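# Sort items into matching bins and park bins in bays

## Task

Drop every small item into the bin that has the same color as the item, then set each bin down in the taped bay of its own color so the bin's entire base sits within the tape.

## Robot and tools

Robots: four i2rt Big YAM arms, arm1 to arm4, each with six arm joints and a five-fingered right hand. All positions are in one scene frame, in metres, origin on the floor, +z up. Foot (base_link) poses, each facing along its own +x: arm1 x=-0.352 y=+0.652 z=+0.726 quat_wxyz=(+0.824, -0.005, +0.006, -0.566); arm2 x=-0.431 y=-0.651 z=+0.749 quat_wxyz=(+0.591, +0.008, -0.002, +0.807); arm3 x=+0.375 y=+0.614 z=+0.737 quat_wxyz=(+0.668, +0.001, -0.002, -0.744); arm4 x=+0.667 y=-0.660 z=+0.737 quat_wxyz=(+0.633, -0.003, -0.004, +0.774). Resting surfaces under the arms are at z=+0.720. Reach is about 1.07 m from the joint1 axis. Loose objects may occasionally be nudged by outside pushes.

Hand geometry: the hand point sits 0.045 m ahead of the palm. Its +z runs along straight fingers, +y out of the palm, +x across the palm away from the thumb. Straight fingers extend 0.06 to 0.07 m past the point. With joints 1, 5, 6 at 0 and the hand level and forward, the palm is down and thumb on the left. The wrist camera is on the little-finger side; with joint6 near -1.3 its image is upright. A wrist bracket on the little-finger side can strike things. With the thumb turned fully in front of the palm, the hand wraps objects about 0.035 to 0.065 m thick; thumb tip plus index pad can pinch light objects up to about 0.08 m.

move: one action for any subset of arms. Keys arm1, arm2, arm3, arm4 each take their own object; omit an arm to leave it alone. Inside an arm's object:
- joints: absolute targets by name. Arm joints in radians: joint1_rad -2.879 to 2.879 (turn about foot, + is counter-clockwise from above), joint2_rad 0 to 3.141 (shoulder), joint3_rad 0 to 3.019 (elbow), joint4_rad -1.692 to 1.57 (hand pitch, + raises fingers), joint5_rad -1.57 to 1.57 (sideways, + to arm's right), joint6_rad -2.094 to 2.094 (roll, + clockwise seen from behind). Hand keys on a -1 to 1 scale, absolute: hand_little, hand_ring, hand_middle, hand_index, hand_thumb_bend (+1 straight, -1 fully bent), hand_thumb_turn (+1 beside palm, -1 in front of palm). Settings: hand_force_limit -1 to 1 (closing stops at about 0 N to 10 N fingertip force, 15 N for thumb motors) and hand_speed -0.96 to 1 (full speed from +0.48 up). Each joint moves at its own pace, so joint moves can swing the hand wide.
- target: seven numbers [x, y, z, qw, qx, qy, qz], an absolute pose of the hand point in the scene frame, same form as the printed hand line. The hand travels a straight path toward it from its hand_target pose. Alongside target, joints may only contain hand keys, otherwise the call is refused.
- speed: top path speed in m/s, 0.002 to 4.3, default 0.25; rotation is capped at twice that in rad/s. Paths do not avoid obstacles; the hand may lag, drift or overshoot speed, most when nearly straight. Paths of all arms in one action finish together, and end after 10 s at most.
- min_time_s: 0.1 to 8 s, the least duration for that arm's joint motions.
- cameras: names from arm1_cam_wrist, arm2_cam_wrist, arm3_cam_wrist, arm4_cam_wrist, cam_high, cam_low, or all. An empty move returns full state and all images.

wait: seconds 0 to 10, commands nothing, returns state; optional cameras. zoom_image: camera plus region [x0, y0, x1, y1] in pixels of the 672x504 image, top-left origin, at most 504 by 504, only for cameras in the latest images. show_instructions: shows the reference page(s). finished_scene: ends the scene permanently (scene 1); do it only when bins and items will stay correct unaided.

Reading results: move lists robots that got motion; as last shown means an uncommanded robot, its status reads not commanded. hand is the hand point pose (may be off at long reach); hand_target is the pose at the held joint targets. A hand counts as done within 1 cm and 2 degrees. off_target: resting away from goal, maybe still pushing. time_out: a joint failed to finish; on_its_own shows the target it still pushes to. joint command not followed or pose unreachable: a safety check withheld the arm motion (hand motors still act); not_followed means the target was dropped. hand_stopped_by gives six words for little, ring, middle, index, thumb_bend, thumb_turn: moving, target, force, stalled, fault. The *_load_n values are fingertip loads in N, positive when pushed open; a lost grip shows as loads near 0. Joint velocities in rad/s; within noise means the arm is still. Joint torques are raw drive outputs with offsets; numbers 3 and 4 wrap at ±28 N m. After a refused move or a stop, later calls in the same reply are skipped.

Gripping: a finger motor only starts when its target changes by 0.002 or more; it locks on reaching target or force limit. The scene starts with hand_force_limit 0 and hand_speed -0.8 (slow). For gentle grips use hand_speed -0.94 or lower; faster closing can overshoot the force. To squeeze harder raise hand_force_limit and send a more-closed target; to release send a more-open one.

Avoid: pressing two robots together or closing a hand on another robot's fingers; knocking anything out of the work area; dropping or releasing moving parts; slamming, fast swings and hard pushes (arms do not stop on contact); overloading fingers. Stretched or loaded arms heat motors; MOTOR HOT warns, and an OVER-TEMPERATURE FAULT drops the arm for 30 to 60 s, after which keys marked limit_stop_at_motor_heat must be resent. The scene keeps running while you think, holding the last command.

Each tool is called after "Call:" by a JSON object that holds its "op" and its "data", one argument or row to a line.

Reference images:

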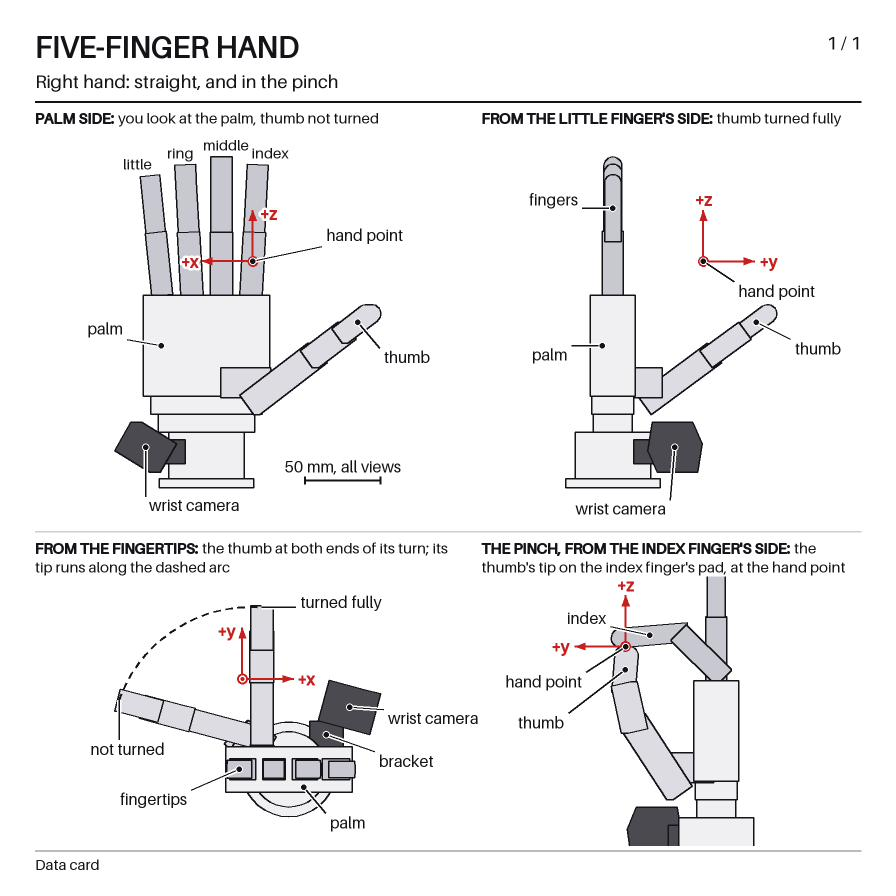

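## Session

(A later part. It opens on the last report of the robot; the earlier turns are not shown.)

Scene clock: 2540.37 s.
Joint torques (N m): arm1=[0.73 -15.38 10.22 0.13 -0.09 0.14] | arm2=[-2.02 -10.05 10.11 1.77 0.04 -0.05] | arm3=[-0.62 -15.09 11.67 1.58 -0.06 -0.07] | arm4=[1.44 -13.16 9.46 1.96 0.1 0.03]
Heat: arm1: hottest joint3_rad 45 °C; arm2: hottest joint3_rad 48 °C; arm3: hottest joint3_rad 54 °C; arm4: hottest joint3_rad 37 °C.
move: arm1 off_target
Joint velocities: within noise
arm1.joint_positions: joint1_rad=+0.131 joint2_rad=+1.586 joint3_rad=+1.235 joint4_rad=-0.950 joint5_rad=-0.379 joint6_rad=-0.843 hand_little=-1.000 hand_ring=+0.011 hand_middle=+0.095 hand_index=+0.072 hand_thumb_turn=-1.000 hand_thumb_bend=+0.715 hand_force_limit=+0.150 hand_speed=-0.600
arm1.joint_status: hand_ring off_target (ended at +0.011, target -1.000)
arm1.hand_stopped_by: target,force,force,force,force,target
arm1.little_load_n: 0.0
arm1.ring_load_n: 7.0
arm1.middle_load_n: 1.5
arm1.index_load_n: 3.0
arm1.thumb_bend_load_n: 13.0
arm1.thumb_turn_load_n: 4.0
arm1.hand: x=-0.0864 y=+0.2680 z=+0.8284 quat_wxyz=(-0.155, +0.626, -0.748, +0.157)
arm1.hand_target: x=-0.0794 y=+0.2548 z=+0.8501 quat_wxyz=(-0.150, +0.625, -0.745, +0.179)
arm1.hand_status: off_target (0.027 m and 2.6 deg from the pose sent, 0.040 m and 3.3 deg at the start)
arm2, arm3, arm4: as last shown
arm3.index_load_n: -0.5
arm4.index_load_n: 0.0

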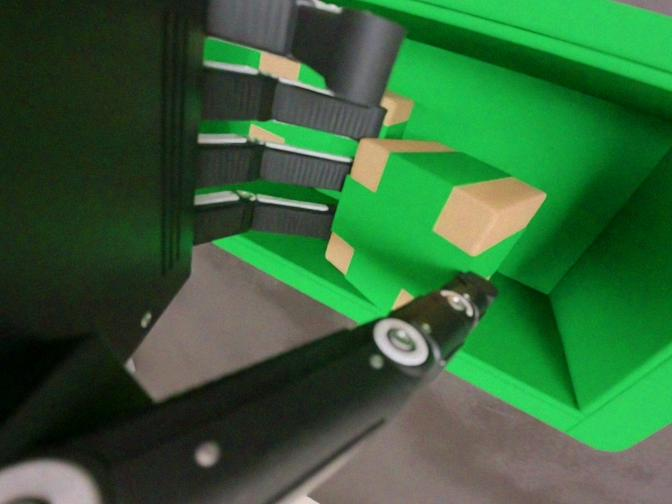

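Call:
{"op": "move", "data": {
  "arm1": {"joints":{"hand_ring":0.2,"hand_middle":-0.32,"hand_index":-0.32}}
}}

Call:
{"op": "move", "data": {
  "arm1": {"target":[-0.085,0.258,1.03,0.1501,-0.6250,0.7449,-0.1789],"speed":0.12},
  "cameras": ["arm1_cam_wrist","cam_high"]
}}

Call:
{"op": "zoom_image", "data": {
  "camera": "cam_high",
  "region": [200, 180, 300, 280]
}}

Call:
{"op": "zoom_image", "data": {
  "camera": "arm1_cam_wrist",
  "region": [200, 0, 672, 400]
}}

Scene clock: 2641.87 s.
Joint torques (N m): arm1=[0.67 -15.33 10.24 0.13 -0.1 0.14] | arm2=[-2.02 -10.05 10.1 1.78 0.05 -0.05] | arm3=[-0.44 -14.97 11.75 1.65 -0.07 -0.09] | arm4=[1.44 -13.16 9.43 1.96 0.1 0.03]
Heat: arm1: hottest joint3_rad 53 °C; arm2: hottest joint3_rad 47 °C; arm3: hottest joint3_rad 55 °C; arm4: hottest joint3_rad 37 °C.
move: arm1 off_target
Joint velocities: within noise
arm1.joint_positions: joint1_rad=+0.131 joint2_rad=+1.586 joint3_rad=+1.235 joint4_rad=-0.950 joint5_rad=-0.378 joint6_rad=-0.843 hand_little=-1.000 hand_ring=+0.200 hand_middle=+0.065 hand_index=+0.041 hand_thumb_turn=-1.000 hand_thumb_bend=+0.715 hand_force_limit=+0.150 hand_speed=-0.600
arm1.joint_status: hand_middle off_target (ended at +0.065, target -0.320); hand_index off_target (ended at +0.041, target -0.320); the others done
arm1.hand_stopped_by: target,target,force,force,force,target
arm1.little_load_n: 0.0
arm1.ring_load_n: 0.0
arm1.middle_load_n: 7.5
arm1.index_load_n: 7.0
arm1.thumb_bend_load_n: 13.0
arm1.thumb_turn_load_n: 0.0
arm1.hand: x=-0.0865 y=+0.2679 z=+0.8284 quat_wxyz=(-0.155, +0.626, -0.748, +0.157)
arm1.hand_target: x=-0.0794 y=+0.2548 z=+0.8501 quat_wxyz=(-0.150, +0.625, -0.745, +0.179)
arm1.hand_status: not commanded
arm2, arm3, arm4: as last shown
arm3.little_load_n: 0.5
arm3.index_load_n: 0.0
pictures: none

Scene clock: 2644.17 s.
Joint torques (N m): arm1=[-0.09 -14.68 11.11 0.13 -0.23 0.01] | arm2=[-1.96 -10.05 10.1 1.77 0.05 -0.05] | arm3=[-0.56 -14.92 11.69 1.7 -0.06 -0.05] | arm4=[1.49 -13.1 9.44 1.96 0.1 0.03]
Heat: arm1: hottest joint3_rad 53 °C; arm2: hottest joint3_rad 47 °C; arm3: hottest joint3_rad 55 °C; arm4: hottest joint3_rad 37 °C.
move: arm1 off_target
Joint velocities: within noise
arm1.joint_positions: joint1_rad=+0.128 joint2_rad=+1.531 joint3_rad=+1.651 joint4_rad=-1.423 joint5_rad=-0.378 joint6_rad=-0.843 hand_little=-1.000 hand_ring=+0.200 hand_middle=+0.065 hand_index=+0.041 hand_thumb_turn=-1.000 hand_thumb_bend=+0.715 hand_force_limit=+0.150 hand_speed=-0.600
arm1.joint_status: not commanded
arm1.hand_stopped_by: target,target,force,force,force,target
arm1.little_load_n: 0.0
arm1.ring_load_n: 0.0
arm1.middle_load_n: 7.0
arm1.index_load_n: 7.0
arm1.thumb_bend_load_n: 13.0
arm1.thumb_turn_load_n: 0.0
arm1.hand: x=-0.0854 y=+0.2680 z=+1.0090 quat_wxyz=(-0.155, +0.625, -0.749, +0.157)
arm1.hand_target: x=-0.0854 y=+0.2588 z=+1.0297 quat_wxyz=(-0.150, +0.625, -0.745, +0.179)
arm1.hand_status: off_target (0.023 m and 2.6 deg from the pose sent, 0.202 m and 2.6 deg at the start)
arm2.joint_positions: joint1_rad=-1.550 joint2_rad=+1.310 joint3_rad=+1.597 joint4_rad=-1.220 joint5_rad=-0.003 joint6_rad=-0.708 hand_little=-1.000 hand_ring=+1.000 hand_middle=+0.320 hand_index=+0.300 hand_thumb_turn=-1.000 hand_thumb_bend=+0.880 hand_force_limit=+0.150 hand_speed=-0.900
arm2.joint_status: not commanded
arm2.hand_stopped_by: target,target,target,target,target,target
arm2.little_load_n: 0.0
arm2.ring_load_n: 0.0
arm2.middle_load_n: 0.0
arm2.index_load_n: 0.0
arm2.thumb_bend_load_n: 0.0
arm2.thumb_turn_load_n: 0.5
arm2.hand: x=+0.0162 y=-0.5214 z=+1.1133 quat_wxyz=(-0.181, +0.916, -0.253, +0.252)
arm2.hand_target: x=+0.0194 y=-0.5216 z=+1.1214 quat_wxyz=(-0.189, +0.911, -0.253, +0.266)
arm2.hand_status: not commanded
arm3, arm4: as last shown

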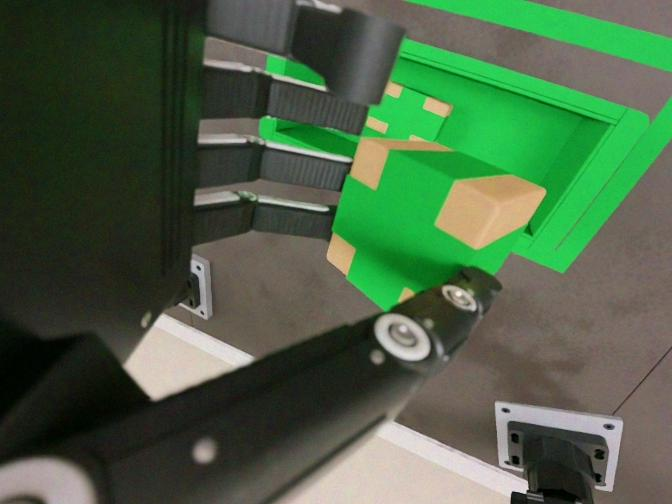

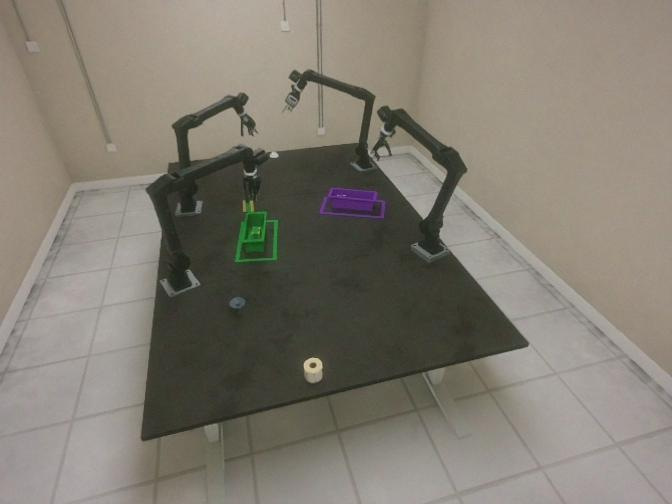

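Scaled by 5.040 from the camera's image (finer frame: 960x720).

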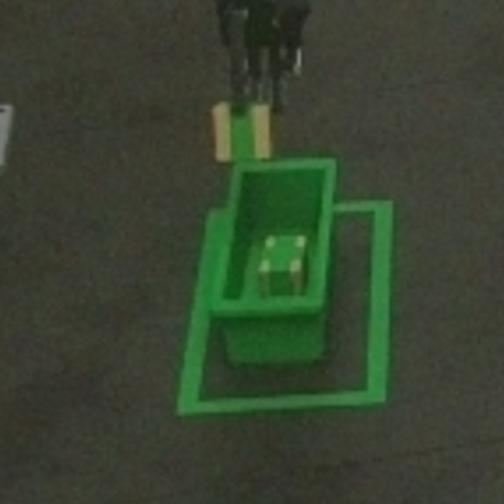

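Scaled by 1.068 from the camera's image (finer frame: 960x720).

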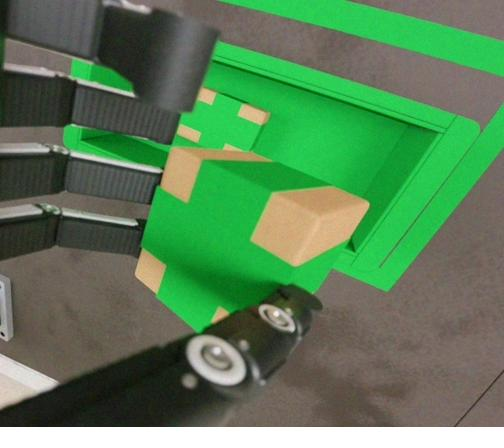

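Call:
{"op": "move", "data": {
  "arm1": {"joints":{"joint1_rad":-0.44,"hand_ring":0.9,"hand_little":1.0},"min_time_s":3}
}}

Call:
{"op": "move", "data": {
  "arm1": {"target":[-0.352,0.180,0.90,-0.1686,0.3701,-0.8313,0.3788],"speed":0.15},
  "cameras": ["arm1_cam_wrist","cam_high"]
}}

Scene clock: 2666.00 s.
Joint torques (N m): arm1=[0.21 -14.45 11.14 0.17 -0.22 0.02] | arm2=[-2.08 -10.05 10.1 1.74 0.04 -0.04] | arm3=[-0.21 -15.27 11.71 1.55 -0.08 -0.09] | arm4=[1.44 -13.1 9.43 1.96 0.1 0.03]
Heat: arm1: hottest joint3_rad 52 °C; arm2: hottest joint3_rad 47 °C; arm3: hottest joint3_rad 55 °C; arm4: hottest joint3_rad 37 °C.
move: arm1 done
Joint velocities: within noise
arm1.joint_positions: joint1_rad=-0.435 joint2_rad=+1.531 joint3_rad=+1.651 joint4_rad=-1.423 joint5_rad=-0.378 joint6_rad=-0.844 hand_little=+1.000 hand_ring=+0.900 hand_middle=+0.065 hand_index=+0.041 hand_thumb_turn=-1.000 hand_thumb_bend=+0.715 hand_force_limit=+0.150 hand_speed=-0.600
arm1.joint_status: all done
arm1.hand_stopped_by: target,target,force,force,force,target
arm1.little_load_n: 0.0
arm1.ring_load_n: 0.0
arm1.middle_load_n: 7.5
arm1.index_load_n: 7.0
arm1.thumb_bend_load_n: 13.0
arm1.thumb_turn_load_n: 0.0
arm1.hand: x=-0.3311 y=+0.1871 z=+1.0128 quat_wxyz=(-0.102, +0.393, -0.892, +0.197)
arm1.hand_target: x=-0.3336 y=+0.1796 z=+1.0335 quat_wxyz=(-0.092, +0.396, -0.888, +0.217)
arm1.hand_status: not commanded
arm2, arm3, arm4: as last shown
arm2.thumb_turn_load_n: 0.0
arm3.little_load_n: 0.0
arm4.ring_load_n: -0.5
pictures: none

Scene clock: 2668.07 s.
Joint torques (N m): arm1=[0.09 -13.98 7.1 1.52 -0.55 0.08] | arm2=[-2.02 -10.05 10.1 1.76 0.04 -0.05] | arm3=[-0.73 -15.33 11.74 1.69 -0.08 -0.09] | arm4=[1.44 -13.1 9.44 1.95 0.1 0.03]
Heat: arm1: hottest joint3_rad 52 °C; arm2: hottest joint3_rad 47 °C; arm3: hottest joint3_rad 55 °C; arm4: hottest joint3_rad 37 °C.
move: arm1 done
Joint velocities: within noise
arm1.joint_positions: joint1_rad=-0.602 joint2_rad=+1.443 joint3_rad=+1.149 joint4_rad=-0.808 joint5_rad=-0.737 joint6_rad=-0.879 hand_little=+1.000 hand_ring=+0.900 hand_middle=+0.065 hand_index=+0.041 hand_thumb_turn=-1.000 hand_thumb_bend=+0.715 hand_force_limit=+0.150 hand_speed=-0.600
arm1.joint_status: not commanded
arm1.hand_stopped_by: target,target,force,force,force,target
arm1.little_load_n: 0.0
arm1.ring_load_n: 0.0
arm1.middle_load_n: 7.0
arm1.index_load_n: 7.0
arm1.thumb_bend_load_n: 13.5
arm1.thumb_turn_load_n: 0.0
arm1.hand: x=-0.3490 y=+0.1813 z=+0.8921 quat_wxyz=(-0.176, +0.369, -0.835, +0.367)
arm1.hand_target: x=-0.3520 y=+0.1801 z=+0.8999 quat_wxyz=(-0.169, +0.370, -0.831, +0.379)
arm1.hand_status: done (0.009 m and 1.7 deg from the pose sent, 0.115 m and 23.4 deg at the start)
arm2, arm3, arm4: as last shown
arm4.ring_load_n: 0.0

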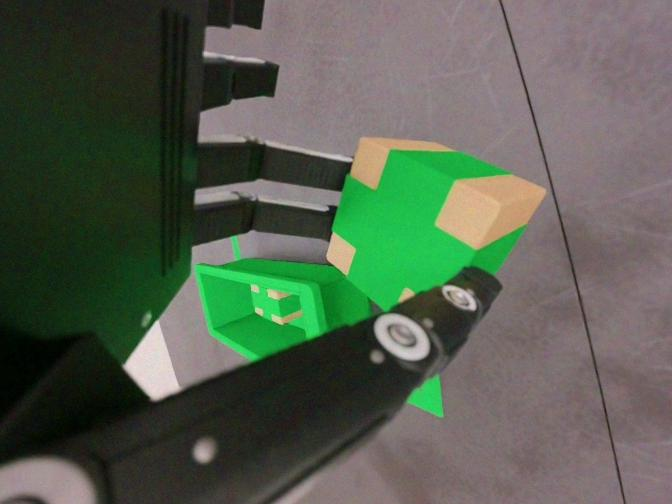

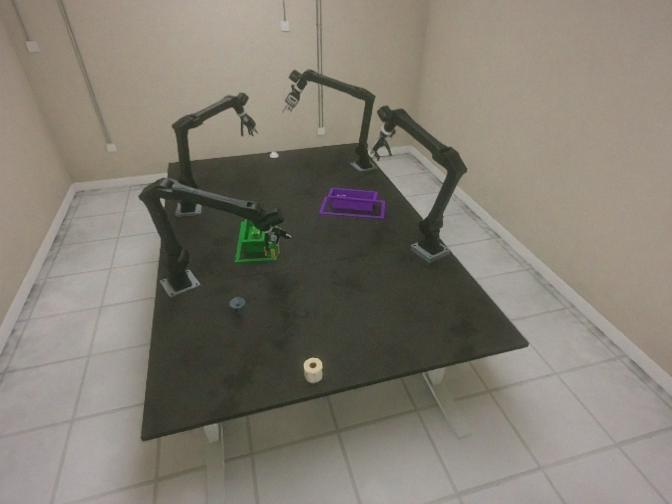

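Call:
{"op": "move", "data": {
  "arm1": {"target":[-0.352,0.180,0.80,-0.1686,0.3701,-0.8313,0.3788],"speed":0.07},
  "cameras": ["cam_high"]
}}

Call:
{"op": "zoom_image", "data": {
  "camera": "cam_high",
  "region": [220, 200, 320, 300]
}}

Scene clock: 2676.57 s.
Joint torques (N m): arm1=[0.26 -12.04 6.52 1.62 -0.48 0.13] | arm2=[-1.96 -10.11 10.1 1.77 0.04 -0.05] | arm3=[-0.56 -14.97 11.63 1.61 -0.07 -0.08] | arm4=[1.49 -13.1 9.44 1.96 0.1 0.03]
Heat: arm1: hottest joint3_rad 51 °C; arm2: hottest joint3_rad 47 °C; arm3: hottest joint3_rad 55 °C; arm4: hottest joint3_rad 37 °C.
move: arm1 done
Joint velocities: within noise
arm1.joint_positions: joint1_rad=-0.602 joint2_rad=+1.523 joint3_rad=+0.979 joint4_rad=-0.529 joint5_rad=-0.737 joint6_rad=-0.879 hand_little=+1.000 hand_ring=+0.900 hand_middle=+0.065 hand_index=+0.041 hand_thumb_turn=-1.000 hand_thumb_bend=+0.715 hand_force_limit=+0.150 hand_speed=-0.600
arm1.joint_status: not commanded
arm1.hand_stopped_by: target,target,force,force,force,target
arm1.little_load_n: 0.5
arm1.ring_load_n: 0.0
arm1.middle_load_n: 7.5
arm1.index_load_n: 7.0
arm1.thumb_bend_load_n: 13.0
arm1.thumb_turn_load_n: 0.0
arm1.hand: x=-0.3500 y=+0.1821 z=+0.8043 quat_wxyz=(-0.168, +0.373, -0.830, +0.377)
arm1.hand_target: x=-0.3521 y=+0.1800 z=+0.8002 quat_wxyz=(-0.169, +0.370, -0.831, +0.379)
arm1.hand_status: done (0.005 m and 0.4 deg from the pose sent, 0.092 m and 1.7 deg at the start)
arm2, arm3, arm4: as last shown
arm3.little_load_n: 0.5
arm4.thumb_turn_load_n: -0.5

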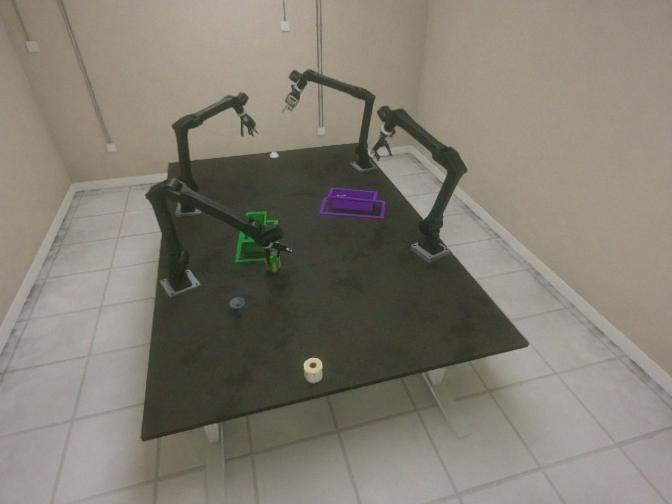

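Scaled by 5.040 from the camera's image (finer frame: 960x720).

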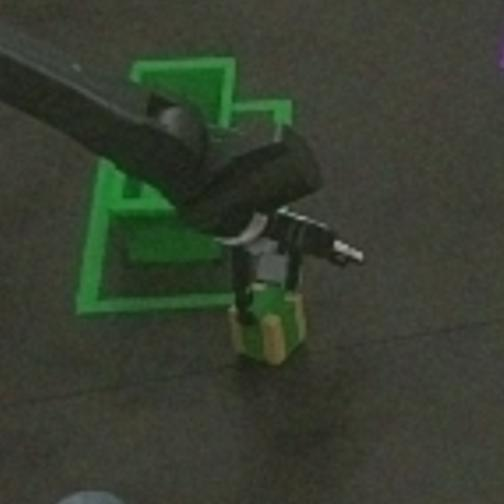

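Call:
{"op": "move", "data": {
  "arm1": {"target":[-0.352,0.180,0.780,-0.1686,0.3701,-0.8313,0.3788],"speed":0.04}
}}

Call:
{"op": "move", "data": {
  "arm1": {"target":[-0.352,0.180,0.768,-0.1686,0.3701,-0.8313,0.3788],"speed":0.04},
  "cameras": ["arm1_cam_wrist","cam_high"]
}}

Call:
{"op": "zoom_image", "data": {
  "camera": "cam_high",
  "region": [220, 200, 320, 300]
}}

Scene clock: 2682.03 s.
Joint torques (N m): arm1=[0.32 -10.64 5.65 1.91 -0.34 -0.04] | arm2=[-1.96 -9.99 10.11 1.77 0.04 -0.05] | arm3=[-0.62 -15.27 11.56 1.66 -0.06 -0.08] | arm4=[1.44 -13.16 9.44 1.95 0.1 0.03]
Heat: arm1: hottest joint3_rad 50 °C; arm2: hottest joint3_rad 47 °C; arm3: hottest joint3_rad 55 °C; arm4: hottest joint3_rad 37 °C.
move: arm1 off_target
Joint velocities: within noise
arm1.joint_positions: joint1_rad=-0.602 joint2_rad=+1.533 joint3_rad=+0.963 joint4_rad=-0.478 joint5_rad=-0.741 joint6_rad=-0.865 hand_little=+1.000 hand_ring=+0.900 hand_middle=+0.065 hand_index=+0.041 hand_thumb_turn=-1.000 hand_thumb_bend=+0.715 hand_force_limit=+0.150 hand_speed=-0.600
arm1.joint_status: not commanded
arm1.hand_stopped_by: target,target,force,force,force,target
arm1.little_load_n: 0.0
arm1.ring_load_n: 0.0
arm1.middle_load_n: 7.0
arm1.index_load_n: 7.0
arm1.thumb_bend_load_n: 13.5
arm1.thumb_turn_load_n: 0.0
arm1.hand: x=-0.3498 y=+0.1782 z=+0.7976 quat_wxyz=(-0.165, +0.371, -0.828, +0.386)
arm1.hand_target: x=-0.3519 y=+0.1807 z=+0.7805 quat_wxyz=(-0.169, +0.370, -0.831, +0.379)
arm1.hand_status: off_target (0.018 m and 1.0 deg from the pose sent, 0.024 m and 0.4 deg at the start)
arm2: as last shown
arm3.joint_positions: joint1_rad=+0.901 joint2_rad=+1.698 joint3_rad=+1.815 joint4_rad=-1.013 joint5_rad=+0.001 joint6_rad=+0.013 hand_little=-1.000 hand_ring=+1.000 hand_middle=+0.600 hand_index=+0.600 hand_thumb_turn=-1.000 hand_thumb_bend=+0.850 hand_force_limit=+0.100 hand_speed=-0.880
arm3.joint_status: not commanded
arm3.hand_stopped_by: target,target,target,target,target,target
arm3.little_load_n: 0.0
arm3.ring_load_n: 0.0
arm3.middle_load_n: 0.0
arm3.index_load_n: 0.0
arm3.thumb_bend_load_n: 0.0
arm3.thumb_turn_load_n: 0.0
arm3.hand: x=+0.8502 y=+0.1898 z=+1.0347 quat_wxyz=(-0.131, +0.358, -0.872, +0.306)
arm3.hand_target: x=+0.8581 y=+0.1806 z=+1.0552 quat_wxyz=(-0.139, +0.360, -0.862, +0.329)
arm3.hand_status: not commanded
arm4.joint_positions: joint1_rad=-0.697 joint2_rad=+1.453 joint3_rad=+1.706 joint4_rad=-1.213 joint5_rad=-0.001 joint6_rad=-1.675 hand_little=-1.000 hand_ring=+1.000 hand_middle=+0.400 hand_index=+0.400 hand_thumb_turn=-1.000 hand_thumb_bend=+1.000 hand_force_limit=+0.000 hand_speed=-0.850
arm4.joint_status: not commanded
arm4.hand_stopped_by: target,target,target,target,target,target
arm4.little_load_n: 0.0
arm4.ring_load_n: 0.0
arm4.middle_load_n: 0.0
arm4.index_load_n: 0.0
arm4.thumb_bend_load_n: 0.0
arm4.thumb_turn_load_n: 0.5
arm4.hand: x=+0.9813 y=-0.2094 z=+1.1171 quat_wxyz=(-0.139, +0.792, +0.530, +0.270)
arm4.hand_target: x=+0.9834 y=-0.2095 z=+1.1175 quat_wxyz=(-0.142, +0.794, +0.524, +0.274)
arm4.hand_status: not commanded
pictures: none

Scene clock: 2683.00 s.
Joint torques (N m): arm1=[0.32 -9.35 5.09 2.1 -0.21 -0.15] | arm2=[-2.02 -10.11 10.11 1.78 0.04 -0.05] | arm3=[-1.08 -15.33 11.69 1.7 -0.11 -0.05] | arm4=[1.38 -13.1 9.44 1.96 0.1 0.03]
Heat: arm1: hottest joint3_rad 50 °C; arm2: hottest joint3_rad 47 °C; arm3: hottest joint3_rad 55 °C; arm4: hottest joint3_rad 37 °C.
move: arm1 off_target
Joint velocities: within noise
arm1.joint_positions: joint1_rad=-0.602 joint2_rad=+1.533 joint3_rad=+0.955 joint4_rad=-0.449 joint5_rad=-0.744 joint6_rad=-0.855 hand_little=+1.000 hand_ring=+0.900 hand_middle=+0.065 hand_index=+0.041 hand_thumb_turn=-1.000 hand_thumb_bend=+0.715 hand_force_limit=+0.150 hand_speed=-0.600
arm1.joint_status: not commanded
arm1.hand_stopped_by: target,target,force,force,force,target
arm1.little_load_n: 0.0
arm1.ring_load_n: -0.5
arm1.middle_load_n: 6.5
arm1.index_load_n: 7.5
arm1.thumb_bend_load_n: 13.5
arm1.thumb_turn_load_n: 0.5
arm1.hand: x=-0.3495 y=+0.1754 z=+0.7969 quat_wxyz=(-0.163, +0.370, -0.826, +0.393)
arm1.hand_target: x=-0.3518 y=+0.1815 z=+0.7693 quat_wxyz=(-0.169, +0.370, -0.831, +0.379)
arm1.hand_status: off_target (0.029 m and 1.9 deg from the pose sent, 0.030 m and 1.0 deg at the start)
arm2, arm3, arm4: as last shown
arm2.little_load_n: 0.5
arm2.ring_load_n: -0.5
arm4.thumb_turn_load_n: 0.0

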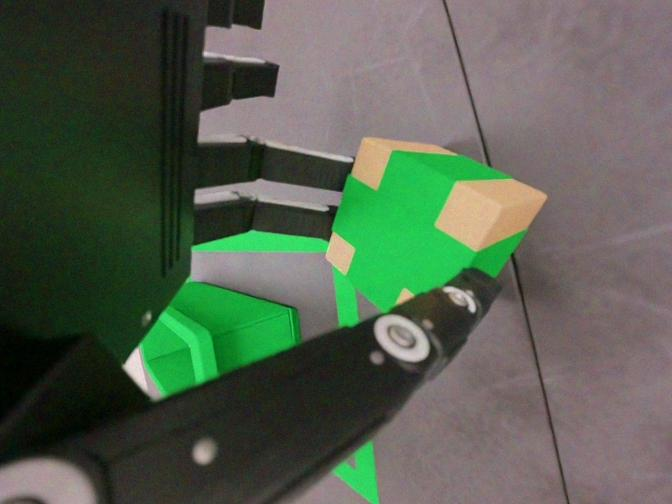

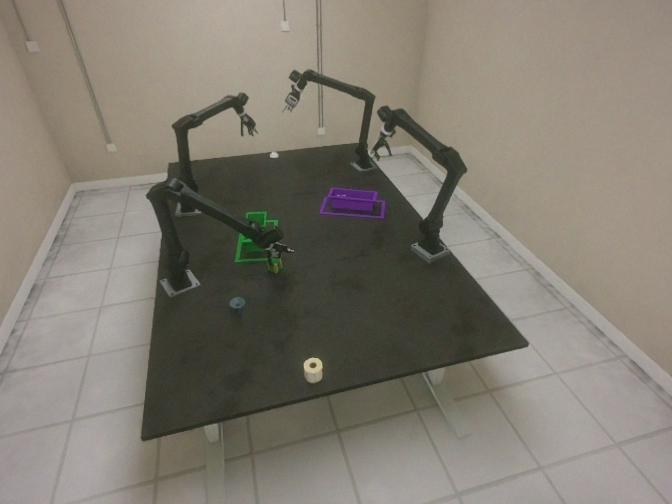

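Scaled by 5.040 from the camera's image (finer frame: 960x720).

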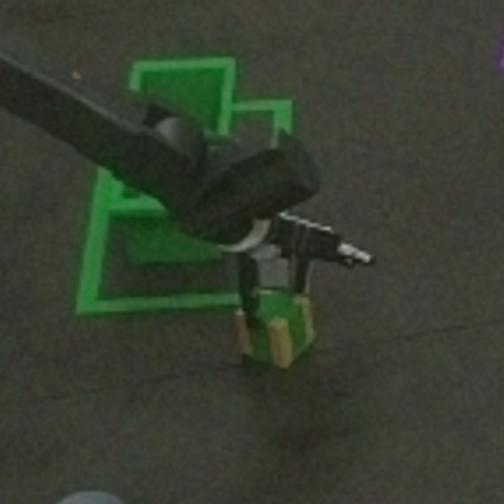

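Call:
{"op": "move", "data": {
  "arm1": {"target":[-0.352,0.180,0.790,-0.1686,0.3701,-0.8313,0.3788],"speed":0.04}
}}

Call:
{"op": "move", "data": {
  "arm1": {"joints":{"hand_speed":-0.88,"hand_index":0.65,"hand_middle":0.65,"hand_ring":0.65,"hand_thumb_bend":1.0}},
  "cameras": ["arm1_cam_wrist"]
}}

Scene clock: 2692.70 s.
Joint torques (N m): arm1=[0.32 -11.58 7.13 0.02 -0.15 -0.03] | arm2=[-2.02 -9.99 10.11 1.76 0.04 -0.05] | arm3=[-0.38 -15.21 11.7 1.66 -0.11 -0.06] | arm4=[1.49 -13.1 9.43 1.95 0.1 0.03]
Heat: arm1: hottest joint3_rad 49 °C; arm2: hottest joint3_rad 47 °C; arm3: hottest joint3_rad 55 °C; arm4: hottest joint3_rad 37 °C.
move: arm1 done
Joint velocities: within noise
arm1.joint_positions: joint1_rad=-0.602 joint2_rad=+1.532 joint3_rad=+0.957 joint4_rad=-0.463 joint5_rad=-0.746 joint6_rad=-0.865 hand_little=+1.000 hand_ring=+0.900 hand_middle=+0.065 hand_index=+0.041 hand_thumb_turn=-1.000 hand_thumb_bend=+0.715 hand_force_limit=+0.150 hand_speed=-0.600
arm1.joint_status: not commanded
arm1.hand_stopped_by: target,target,force,force,force,target
arm1.little_load_n: 0.0
arm1.ring_load_n: 0.0
arm1.middle_load_n: 8.0
arm1.index_load_n: 7.5
arm1.thumb_bend_load_n: 12.5
arm1.thumb_turn_load_n: 0.0
arm1.hand: x=-0.3491 y=+0.1777 z=+0.7968 quat_wxyz=(-0.165, +0.373, -0.826, +0.390)
arm1.hand_target: x=-0.3521 y=+0.1800 z=+0.7902 quat_wxyz=(-0.168, +0.370, -0.831, +0.379)
arm1.hand_status: done (0.008 m and 1.5 deg from the pose sent, 0.009 m and 1.9 deg at the start)
arm2, arm3, arm4: as last shown
arm2.little_load_n: 0.0
arm2.ring_load_n: 0.0
arm3.index_load_n: 0.5
pictures: none

Scene clock: 2695.00 s.
Joint torques (N m): arm1=[0.38 -11.63 7.1 0.55 -0.3 0] | arm2=[-2.02 -10.05 10.11 1.77 0.04 -0.05] | arm3=[-0.5 -15.79 11.74 1.62 -0.08 -0.05] | arm4=[1.49 -13.16 9.44 1.96 0.1 0.03]
Heat: arm1: hottest joint3_rad 49 °C; arm2: hottest joint3_rad 47 °C; arm3: hottest joint3_rad 55 °C; arm4: hottest joint3_rad 37 °C.
move: arm1 done
Joint velocities: within noise
arm1.joint_positions: joint1_rad=-0.602 joint2_rad=+1.533 joint3_rad=+0.957 joint4_rad=-0.475 joint5_rad=-0.742 joint6_rad=-0.867 hand_little=+1.000 hand_ring=+0.650 hand_middle=+0.650 hand_index=+0.650 hand_thumb_turn=-1.000 hand_thumb_bend=+1.000 hand_force_limit=+0.150 hand_speed=-0.880
arm1.joint_status: all done
arm1.hand_stopped_by: target,target,target,target,target,target
arm1.little_load_n: 0.0
arm1.ring_load_n: 0.0
arm1.middle_load_n: 0.0
arm1.index_load_n: 0.0
arm1.thumb_bend_load_n: 0.0
arm1.thumb_turn_load_n: 0.0
arm1.hand: x=-0.3493 y=+0.1804 z=+0.7953 quat_wxyz=(-0.167, +0.372, -0.828, +0.385)
arm1.hand_target: x=-0.3520 y=+0.1800 z=+0.7901 quat_wxyz=(-0.168, +0.370, -0.831, +0.379)
arm1.hand_status: not commanded
arm2, arm3, arm4: as last shown
arm3.index_load_n: 0.0
arm4.ring_load_n: -0.5

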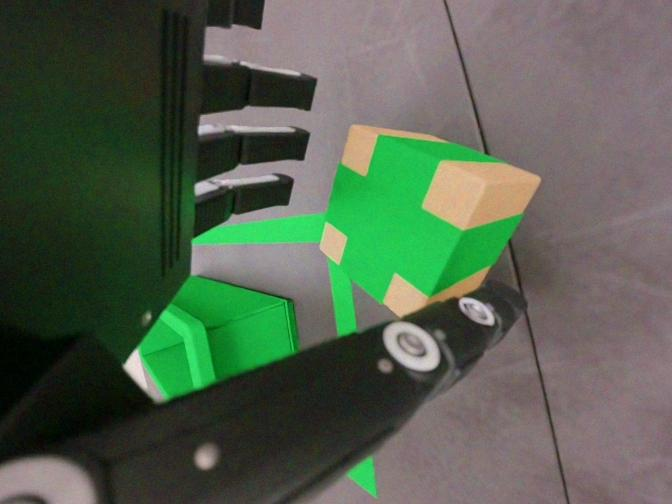

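Call:
{"op": "move", "data": {
  "arm1": {"target":[-0.339,0.192,0.86,-0.1686,0.3701,-0.8313,0.3788],"speed":0.1}
}}

Call:
{"op": "move", "data": {
  "arm1": {"target":[-0.341,0.192,0.794,-0.1686,0.3701,-0.8313,0.3788],"speed":0.06},
  "cameras": ["arm1_cam_wrist"]
}}

Scene clock: 2707.27 s.
Joint torques (N m): arm1=[1.55 -12.45 9.98 0.54 -0.3 0.14] | arm2=[-2.02 -10.05 10.11 1.76 0.04 -0.04] | arm3=[-0.44 -15.44 11.62 1.58 -0.06 -0.08] | arm4=[1.44 -13.16 9.44 1.96 0.1 0.03]
Heat: arm1: hottest joint3_rad 48 °C; arm2: hottest joint3_rad 47 °C; arm3: hottest joint3_rad 55 °C; arm4: hottest joint3_rad 37 °C.
move: arm1 off_target
Joint velocities: within noise
arm1.joint_positions: joint1_rad=-0.594 joint2_rad=+1.425 joint3_rad=+0.985 joint4_rad=-0.652 joint5_rad=-0.732 joint6_rad=-0.856 hand_little=+1.000 hand_ring=+0.650 hand_middle=+0.650 hand_index=+0.650 hand_thumb_turn=-1.000 hand_thumb_bend=+1.000 hand_force_limit=+0.150 hand_speed=-0.880
arm1.joint_status: not commanded
arm1.hand_stopped_by: target,target,target,target,target,target
arm1.little_load_n: 0.0
arm1.ring_load_n: 0.0
arm1.middle_load_n: 0.0
arm1.index_load_n: 0.0
arm1.thumb_bend_load_n: 0.0
arm1.thumb_turn_load_n: 0.0
arm1.hand: x=-0.3402 y=+0.2058 z=+0.8407 quat_wxyz=(-0.178, +0.364, -0.838, +0.366)
arm1.hand_target: x=-0.3389 y=+0.1927 z=+0.8601 quat_wxyz=(-0.169, +0.370, -0.831, +0.379)
arm1.hand_status: off_target (0.024 m and 2.0 deg from the pose sent, 0.066 m and 0.8 deg at the start)
arm2.joint_positions: joint1_rad=-1.550 joint2_rad=+1.310 joint3_rad=+1.597 joint4_rad=-1.220 joint5_rad=-0.003 joint6_rad=-0.708 hand_little=-1.000 hand_ring=+1.000 hand_middle=+0.320 hand_index=+0.300 hand_thumb_turn=-1.000 hand_thumb_bend=+0.880 hand_force_limit=+0.150 hand_speed=-0.900
arm2.joint_status: not commanded
arm2.hand_stopped_by: target,target,target,target,target,target
arm2.little_load_n: 0.0
arm2.ring_load_n: 0.0
arm2.middle_load_n: 0.0
arm2.index_load_n: 0.0
arm2.thumb_bend_load_n: 0.0
arm2.thumb_turn_load_n: 0.0
arm2.hand: x=+0.0162 y=-0.5214 z=+1.1133 quat_wxyz=(-0.181, +0.916, -0.253, +0.252)
arm2.hand_target: x=+0.0194 y=-0.5216 z=+1.1214 quat_wxyz=(-0.189, +0.911, -0.253, +0.266)
arm2.hand_status: not commanded
arm3, arm4: as last shown
arm4.ring_load_n: 0.0
pictures: none

Scene clock: 2709.07 s.
Joint torques (N m): arm1=[1.2 -11.22 6.28 1.62 -0.32 0.11] | arm2=[-2.08 -9.99 10.1 1.78 0.04 -0.05] | arm3=[-0.44 -15.09 11.75 1.7 -0.05 -0.06] | arm4=[1.44 -13.1 9.44 1.96 0.1 0.03]
Heat: arm1: hottest joint3_rad 48 °C; arm2: hottest joint3_rad 47 °C; arm3: hottest joint3_rad 55 °C; arm4: hottest joint3_rad 37 °C.
move: arm1 done
Joint velocities: within noise
arm1.joint_positions: joint1_rad=-0.594 joint2_rad=+1.492 joint3_rad=+0.931 joint4_rad=-0.489 joint5_rad=-0.732 joint6_rad=-0.856 hand_little=+1.000 hand_ring=+0.650 hand_middle=+0.650 hand_index=+0.650 hand_thumb_turn=-1.000 hand_thumb_bend=+1.000 hand_force_limit=+0.150 hand_speed=-0.880
arm1.joint_status: not commanded
arm1.hand_stopped_by: target,target,target,target,target,target
arm1.little_load_n: 0.0
arm1.ring_load_n: 0.0
arm1.middle_load_n: 0.0
arm1.index_load_n: 0.0
arm1.thumb_bend_load_n: 0.0
arm1.thumb_turn_load_n: 0.0
arm1.hand: x=-0.3438 y=+0.1926 z=+0.8012 quat_wxyz=(-0.166, +0.370, -0.831, +0.382)
arm1.hand_target: x=-0.3410 y=+0.1922 z=+0.7941 quat_wxyz=(-0.169, +0.370, -0.831, +0.379)
arm1.hand_status: done (0.008 m and 0.5 deg from the pose sent, 0.049 m and 2.0 deg at the start)
arm2, arm3, arm4: as last shown
arm4.little_load_n: 0.5
arm4.index_load_n: -0.5
arm4.thumb_turn_load_n: 0.5

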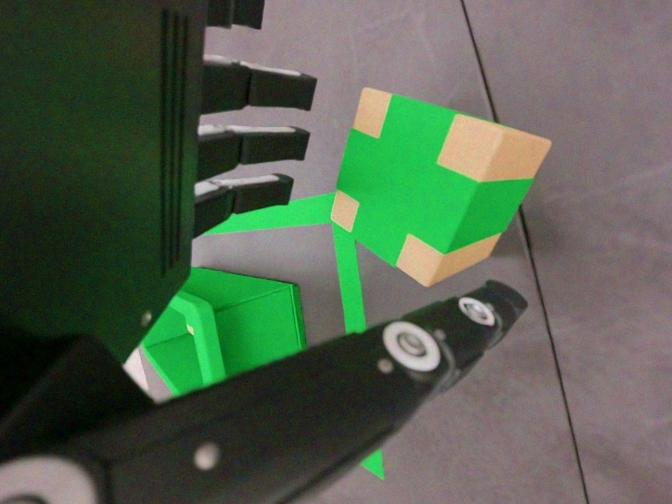

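Call:
{"op": "move", "data": {
  "arm1": {"target":[-0.341,0.190,0.86,-0.1686,0.3701,-0.8313,0.3788],"speed":0.1}
}}

Call:
{"op": "move", "data": {
  "arm1": {"target":[-0.3445,0.189,0.794,-0.1686,0.3701,-0.8313,0.3788],"speed":0.06},
  "cameras": ["arm1_cam_wrist"]
}}

Scene clock: 2722.10 s.
Joint torques (N m): arm1=[1.14 -12.34 9.94 0.49 -0.36 0.1] | arm2=[-2.02 -10.05 10.1 1.76 0.04 -0.05] | arm3=[-0.44 -15.38 11.63 1.73 -0.03 -0.05] | arm4=[1.44 -13.16 9.44 1.95 0.1 0.03]
Heat: arm1: hottest joint3_rad 48 °C; arm2: hottest joint3_rad 47 °C; arm3: hottest joint3_rad 55 °C; arm4: hottest joint3_rad 37 °C.
move: arm1 off_target
Joint velocities: within noise
arm1.joint_positions: joint1_rad=-0.594 joint2_rad=+1.429 joint3_rad=+0.993 joint4_rad=-0.655 joint5_rad=-0.732 joint6_rad=-0.856 hand_little=+1.000 hand_ring=+0.650 hand_middle=+0.650 hand_index=+0.650 hand_thumb_turn=-1.000 hand_thumb_bend=+1.000 hand_force_limit=+0.150 hand_speed=-0.880
arm1.joint_status: not commanded
arm1.hand_stopped_by: target,target,target,target,target,target
arm1.little_load_n: 0.0
arm1.ring_load_n: 0.0
arm1.middle_load_n: 0.0
arm1.index_load_n: 0.0
arm1.thumb_bend_load_n: 0.0
arm1.thumb_turn_load_n: 0.0
arm1.hand: x=-0.3407 y=+0.2033 z=+0.8424 quat_wxyz=(-0.177, +0.364, -0.837, +0.367)
arm1.hand_target: x=-0.3409 y=+0.1906 z=+0.8600 quat_wxyz=(-0.169, +0.370, -0.831, +0.379)
arm1.hand_status: off_target (0.022 m and 1.9 deg from the pose sent, 0.059 m and 0.5 deg at the start)
arm2, arm3, arm4: as last shown
arm4.little_load_n: 0.0
arm4.index_load_n: 0.0
arm4.thumb_turn_load_n: 0.0
pictures: none

Scene clock: 2723.90 s.
Joint torques (N m): arm1=[0.73 -11.28 6.3 1.61 -0.43 0.03] | arm2=[-2.02 -10.05 10.11 1.74 0.04 -0.05] | arm3=[-0.67 -15.74 11.69 1.76 -0.07 -0.1] | arm4=[1.44 -13.1 9.44 1.96 0.1 0.04]
Heat: arm1: hottest joint3_rad 48 °C; arm2: hottest joint3_rad 47 °C; arm3: hottest joint3_rad 55 °C; arm4: hottest joint3_rad 37 °C.
move: arm1 done
Joint velocities: within noise
arm1.joint_positions: joint1_rad=-0.594 joint2_rad=+1.501 joint3_rad=+0.942 joint4_rad=-0.496 joint5_rad=-0.732 joint6_rad=-0.856 hand_little=+1.000 hand_ring=+0.650 hand_middle=+0.650 hand_index=+0.650 hand_thumb_turn=-1.000 hand_thumb_bend=+1.000 hand_force_limit=+0.150 hand_speed=-0.880
arm1.joint_status: not commanded
arm1.hand_stopped_by: target,target,target,target,target,target
arm1.little_load_n: 0.0
arm1.ring_load_n: 0.0
arm1.middle_load_n: 0.0
arm1.index_load_n: 0.0
arm1.thumb_bend_load_n: 0.0
arm1.thumb_turn_load_n: 0.0
arm1.hand: x=-0.3444 y=+0.1900 z=+0.8010 quat_wxyz=(-0.168, +0.369, -0.832, +0.380)
arm1.hand_target: x=-0.3445 y=+0.1893 z=+0.7940 quat_wxyz=(-0.169, +0.370, -0.831, +0.379)
arm1.hand_status: done (0.007 m and 0.2 deg from the pose sent, 0.051 m and 1.9 deg at the start)
arm2, arm3, arm4: as last shown
arm4.index_load_n: 0.5

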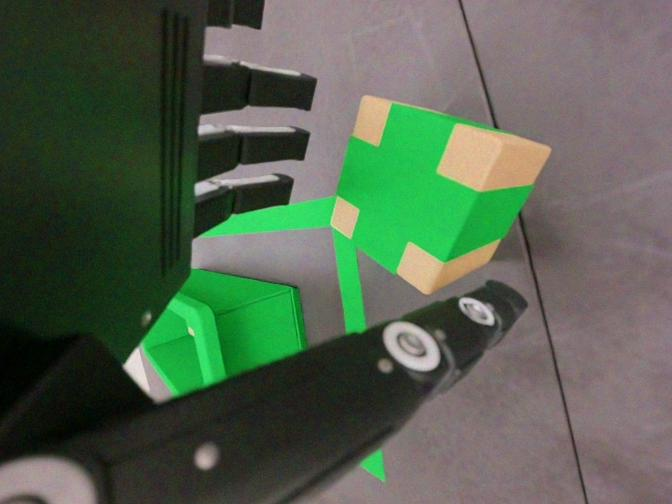

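Call:
{"op": "move", "data": {
  "arm1": {"joints":{"hand_speed":-0.9,"hand_force_limit":-0.25,"hand_index":-0.25,"hand_middle":-0.27,"hand_ring":-0.25,"hand_thumb_bend":0.08}},
  "cameras": ["arm1_cam_wrist"]
}}

Scene clock: 2733.27 s.
Joint torques (N m): arm1=[0.79 -11.34 6.31 1.55 -0.43 0.03] | arm2=[-2.02 -9.99 10.11 1.76 0.05 -0.06] | arm3=[-0.56 -15.68 11.69 1.59 -0.02 -0.09] | arm4=[1.44 -13.1 9.44 1.96 0.1 0.03]
Heat: arm1: hottest joint3_rad 48 °C; arm2: hottest joint3_rad 47 °C; arm3: hottest joint3_rad 55 °C; arm4: hottest joint3_rad 37 °C.
move: arm1 off_target
Joint velocities: within noise
arm1.joint_positions: joint1_rad=-0.594 joint2_rad=+1.501 joint3_rad=+0.942 joint4_rad=-0.494 joint5_rad=-0.732 joint6_rad=-0.856 hand_little=+1.000 hand_ring=+0.046 hand_middle=+0.102 hand_index=+0.056 hand_thumb_turn=-1.000 hand_thumb_bend=+0.717 hand_force_limit=-0.250 hand_speed=-0.900
arm1.joint_status: hand_ring off_target (ended at +0.046, target -0.250); hand_middle off_target (ended at +0.102, target -0.270); hand_index off_target (ended at +0.056, target -0.250); hand_thumb_bend off_target (ended at +0.717, target +0.080); the others done
arm1.hand_stopped_by: target,force,force,force,force,target
arm1.little_load_n: 0.0
arm1.ring_load_n: 4.5
arm1.middle_load_n: 0.0
arm1.index_load_n: 3.5
arm1.thumb_bend_load_n: 8.0
arm1.thumb_turn_load_n: 3.0
arm1.hand: x=-0.3445 y=+0.1896 z=+0.8011 quat_wxyz=(-0.167, +0.369, -0.831, +0.380)
arm1.hand_target: x=-0.3445 y=+0.1892 z=+0.7940 quat_wxyz=(-0.169, +0.370, -0.831, +0.379)
arm1.hand_status: not commanded
arm2: as last shown
arm2.index_load_n: 0.5
arm3.joint_positions: joint1_rad=+0.901 joint2_rad=+1.698 joint3_rad=+1.815 joint4_rad=-1.013 joint5_rad=+0.001 joint6_rad=+0.013 hand_little=-1.000 hand_ring=+1.000 hand_middle=+0.600 hand_index=+0.600 hand_thumb_turn=-1.000 hand_thumb_bend=+0.850 hand_force_limit=+0.100 hand_speed=-0.880
arm3.joint_status: not commanded
arm3.hand_stopped_by: target,target,target,target,target,target
arm3.little_load_n: 0.0
arm3.ring_load_n: 0.0
arm3.middle_load_n: 0.0
arm3.index_load_n: 0.0
arm3.thumb_bend_load_n: 0.0
arm3.thumb_turn_load_n: 0.0
arm3.hand: x=+0.8502 y=+0.1898 z=+1.0347 quat_wxyz=(-0.131, +0.358, -0.872, +0.306)
arm3.hand_target: x=+0.8581 y=+0.1806 z=+1.0552 quat_wxyz=(-0.139, +0.360, -0.862, +0.329)
arm3.hand_status: not commanded
arm4.joint_positions: joint1_rad=-0.697 joint2_rad=+1.453 joint3_rad=+1.706 joint4_rad=-1.213 joint5_rad=-0.001 joint6_rad=-1.675 hand_little=-1.000 hand_ring=+1.000 hand_middle=+0.400 hand_index=+0.400 hand_thumb_turn=-1.000 hand_thumb_bend=+1.000 hand_force_limit=+0.000 hand_speed=-0.850
arm4.joint_status: not commanded
arm4.hand_stopped_by: target,target,target,target,target,target
arm4.little_load_n: 0.0
arm4.ring_load_n: 0.0
arm4.middle_load_n: 0.0
arm4.index_load_n: 0.0
arm4.thumb_bend_load_n: 0.0
arm4.thumb_turn_load_n: 0.0
arm4.hand: x=+0.9813 y=-0.2094 z=+1.1171 quat_wxyz=(-0.139, +0.792, +0.530, +0.270)
arm4.hand_target: x=+0.9834 y=-0.2095 z=+1.1175 quat_wxyz=(-0.142, +0.794, +0.524, +0.274)
arm4.hand_status: not commanded

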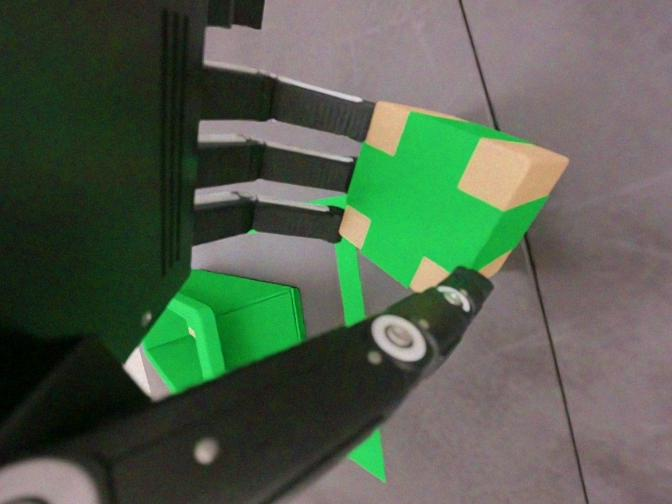

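Call:
{"op": "move", "data": {
  "arm1": {"joints":{"hand_force_limit":0.05,"hand_index":-0.3,"hand_middle":-0.32,"hand_ring":-0.3}}
}}

Call:
{"op": "move", "data": {
  "arm1": {"target":[-0.344,0.190,0.96,-0.1686,0.3701,-0.8313,0.3788],"speed":0.1,"joints":{"hand_little":-1,"hand_speed":-0.6}},
  "cameras": ["arm1_cam_wrist"]
}}

Scene clock: 2737.90 s.
Joint torques (N m): arm1=[0.62 -11.28 6.32 1.5 -0.39 0.03] | arm2=[-2.02 -10.05 10.13 1.76 0.04 -0.05] | arm3=[-0.67 -15.68 11.63 1.7 -0.06 -0.08] | arm4=[1.49 -13.1 9.44 1.98 0.1 0.03]
Heat: arm1: hottest joint3_rad 48 °C; arm2: hottest joint3_rad 47 °C; arm3: hottest joint3_rad 55 °C; arm4: hottest joint3_rad 37 °C.
move: arm1 off_target
Joint velocities: within noise
arm1.joint_positions: joint1_rad=-0.594 joint2_rad=+1.501 joint3_rad=+0.942 joint4_rad=-0.493 joint5_rad=-0.733 joint6_rad=-0.856 hand_little=+1.000 hand_ring=-0.017 hand_middle=+0.021 hand_index=+0.011 hand_thumb_turn=-1.000 hand_thumb_bend=+0.719 hand_force_limit=+0.050 hand_speed=-0.900
arm1.joint_status: hand_ring off_target (ended at -0.017, target -0.300); hand_middle off_target (ended at +0.021, target -0.320); hand_index off_target (ended at +0.011, target -0.300); the others done
arm1.hand_stopped_by: target,force,force,force,force,target
arm1.little_load_n: 0.0
arm1.ring_load_n: 4.5
arm1.middle_load_n: 6.0
arm1.index_load_n: 2.5
arm1.thumb_bend_load_n: 14.5
arm1.thumb_turn_load_n: 4.0
arm1.hand: x=-0.3444 y=+0.1893 z=+0.8013 quat_wxyz=(-0.167, +0.369, -0.831, +0.381)
arm1.hand_target: x=-0.3445 y=+0.1892 z=+0.7940 quat_wxyz=(-0.169, +0.370, -0.831, +0.379)
arm1.hand_status: not commanded
arm2, arm3, arm4: as last shown
arm2.index_load_n: 0.0
pictures: none

Scene clock: 2740.30 s.
Joint torques (N m): arm1=[0.26 -12.45 10.93 0.42 -0.43 0.01] | arm2=[-2.02 -10.05 10.1 1.76 0.04 -0.04] | arm3=[-0.62 -15.33 11.69 1.48 -0.07 -0.11] | arm4=[1.49 -13.16 9.44 1.96 0.1 0.03]
Heat: arm1: hottest joint3_rad 48 °C; arm2: hottest joint3_rad 47 °C; arm3: hottest joint3_rad 55 °C; arm4: hottest joint3_rad 37 °C.
move: arm1 off_target
Joint velocities: within noise
arm1.joint_positions: joint1_rad=-0.594 joint2_rad=+1.367 joint3_rad=+1.195 joint4_rad=-0.935 joint5_rad=-0.735 joint6_rad=-0.858 hand_little=-1.000 hand_ring=-0.017 hand_middle=+0.021 hand_index=+0.011 hand_thumb_turn=-1.000 hand_thumb_bend=+0.715 hand_force_limit=+0.050 hand_speed=-0.600
arm1.joint_status: all done
arm1.hand_stopped_by: target,force,force,force,force,target
arm1.little_load_n: 0.5
arm1.ring_load_n: 0.0
arm1.middle_load_n: 0.0
arm1.index_load_n: 0.0
arm1.thumb_bend_load_n: 0.0
arm1.thumb_turn_load_n: 0.0
arm1.hand: x=-0.3396 y=+0.2008 z=+0.9377 quat_wxyz=(-0.182, +0.363, -0.839, +0.362)
arm1.hand_target: x=-0.3439 y=+0.1907 z=+0.9600 quat_wxyz=(-0.168, +0.370, -0.831, +0.379)
arm1.hand_status: off_target (0.025 m and 2.8 deg from the pose sent, 0.159 m and 0.3 deg at the start)
arm2, arm3, arm4: as last shown

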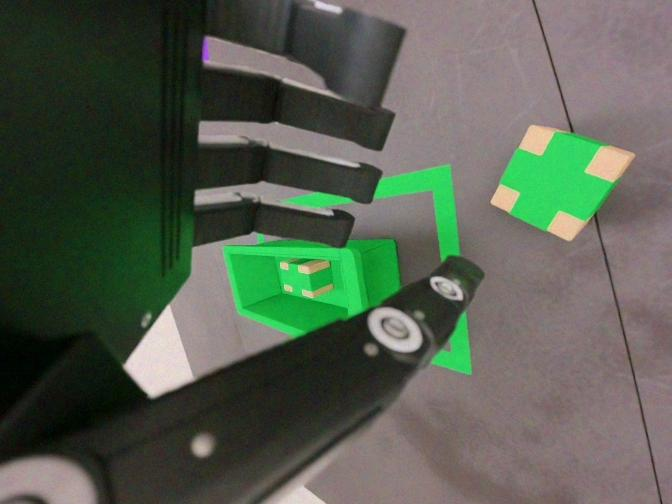

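Call:
{"op": "zoom_image", "data": {
  "camera": "arm1_cam_wrist",
  "region": [470, 100, 670, 260]
}}

Scaled by 2.520 from the camera's image (finer frame: 960x720).

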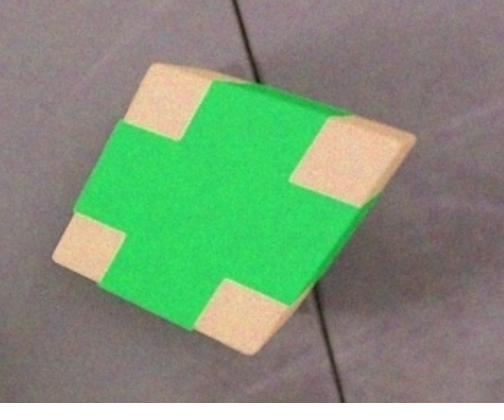

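Call:
{"op": "move", "data": {
  "arm1": {"target":[-0.3555,0.2100,0.90,-0.1686,0.3701,-0.8313,0.3788],"speed":0.1,"joints":{"hand_speed":-0.6,"hand_index":0.65,"hand_middle":0.65,"hand_ring":0.65,"hand_little":1,"hand_thumb_bend":1}}
}}

Call:
{"op": "move", "data": {
  "arm1": {"target":[-0.3555,0.210,0.815,-0.1686,0.3701,-0.8313,0.3788],"speed":0.08},
  "cameras": ["arm1_cam_wrist"]
}}

Scene clock: 2770.90 s.
Joint torques (N m): arm1=[-0.15 -12.1 7.05 1.5 -0.52 0] | arm2=[-2.02 -10.11 10.09 1.78 0.04 -0.05] | arm3=[-0.09 -15.27 11.75 1.66 -0.06 -0.06] | arm4=[1.44 -13.1 9.46 1.98 0.1 0.04]
Heat: arm1: hottest joint3_rad 52 °C; arm2: hottest joint3_rad 47 °C; arm3: hottest joint3_rad 55 °C; arm4: hottest joint3_rad 37 °C.
move: arm1 done
Joint velocities: within noise
arm1.joint_positions: joint1_rad=-0.626 joint2_rad=+1.363 joint3_rad=+1.082 joint4_rad=-0.831 joint5_rad=-0.750 joint6_rad=-0.903 hand_little=+1.000 hand_ring=+0.650 hand_middle=+0.650 hand_index=+0.650 hand_thumb_turn=-1.000 hand_thumb_bend=+1.000 hand_force_limit=+0.050 hand_speed=-0.600
arm1.joint_status: all done
arm1.hand_stopped_by: target,target,target,target,target,target
arm1.little_load_n: 0.0
arm1.ring_load_n: 0.0
arm1.middle_load_n: 0.0
arm1.index_load_n: 0.0
arm1.thumb_bend_load_n: 0.0
arm1.thumb_turn_load_n: 0.0
arm1.hand: x=-0.3512 y=+0.2113 z=+0.8974 quat_wxyz=(-0.176, +0.369, -0.834, +0.370)
arm1.hand_target: x=-0.3554 y=+0.2101 z=+0.9000 quat_wxyz=(-0.169, +0.370, -0.831, +0.379)
arm1.hand_status: done (0.005 m and 1.3 deg from the pose sent, 0.042 m and 2.8 deg at the start)
arm2, arm3, arm4: as last shown
arm2.middle_load_n: -0.5
pictures: none

Scene clock: 2772.70 s.
Joint torques (N m): arm1=[0.21 -10.64 6.54 1.55 -0.47 0.03] | arm2=[-1.96 -10.05 10.1 1.77 0.04 -0.05] | arm3=[-0.56 -15.33 11.67 1.57 -0.11 -0.07] | arm4=[1.44 -13.1 9.46 1.96 0.1 0.03]
Heat: arm1: hottest joint3_rad 52 °C; arm2: hottest joint3_rad 47 °C; arm3: hottest joint3_rad 55 °C; arm4: hottest joint3_rad 37 °C.
move: arm1 done
Joint velocities: within noise
arm1.joint_positions: joint1_rad=-0.626 joint2_rad=+1.431 joint3_rad=+0.930 joint4_rad=-0.587 joint5_rad=-0.750 joint6_rad=-0.903 hand_little=+1.000 hand_ring=+0.650 hand_middle=+0.650 hand_index=+0.650 hand_thumb_turn=-1.000 hand_thumb_bend=+1.000 hand_force_limit=+0.050 hand_speed=-0.600
arm1.joint_status: not commanded
arm1.hand_stopped_by: target,target,target,target,target,target
arm1.little_load_n: 0.0
arm1.ring_load_n: 0.0
arm1.middle_load_n: 0.0
arm1.index_load_n: 0.0
arm1.thumb_bend_load_n: 0.0
arm1.thumb_turn_load_n: 0.0
arm1.hand: x=-0.3523 y=+0.2113 z=+0.8211 quat_wxyz=(-0.169, +0.372, -0.830, +0.379)
arm1.hand_target: x=-0.3555 y=+0.2101 z=+0.8150 quat_wxyz=(-0.169, +0.370, -0.831, +0.379)
arm1.hand_status: done (0.007 m and 0.2 deg from the pose sent, 0.083 m and 1.3 deg at the start)
arm2.joint_positions: joint1_rad=-1.550 joint2_rad=+1.310 joint3_rad=+1.597 joint4_rad=-1.220 joint5_rad=-0.003 joint6_rad=-0.708 hand_little=-1.000 hand_ring=+1.000 hand_middle=+0.320 hand_index=+0.300 hand_thumb_turn=-1.000 hand_thumb_bend=+0.880 hand_force_limit=+0.150 hand_speed=-0.900
arm2.joint_status: not commanded
arm2.hand_stopped_by: target,target,target,target,target,target
arm2.little_load_n: 0.0
arm2.ring_load_n: 0.0
arm2.middle_load_n: 0.0
arm2.index_load_n: 0.0
arm2.thumb_bend_load_n: 0.0
arm2.thumb_turn_load_n: 0.0
arm2.hand: x=+0.0162 y=-0.5214 z=+1.1133 quat_wxyz=(-0.181, +0.916, -0.253, +0.252)
arm2.hand_target: x=+0.0194 y=-0.5216 z=+1.1214 quat_wxyz=(-0.189, +0.911, -0.253, +0.266)
arm2.hand_status: not commanded
arm3, arm4: as last shown

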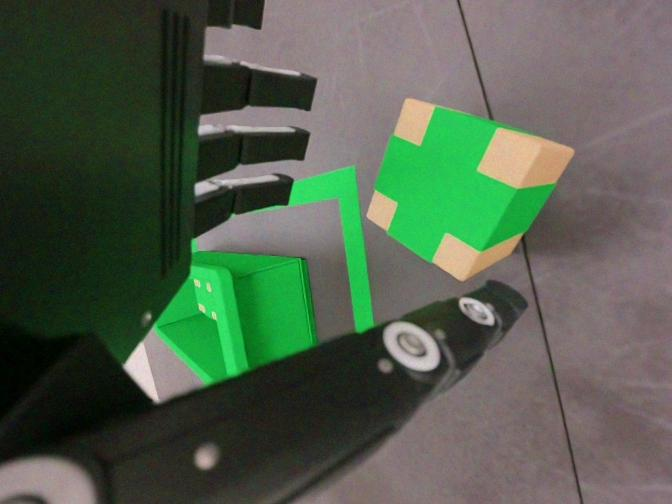

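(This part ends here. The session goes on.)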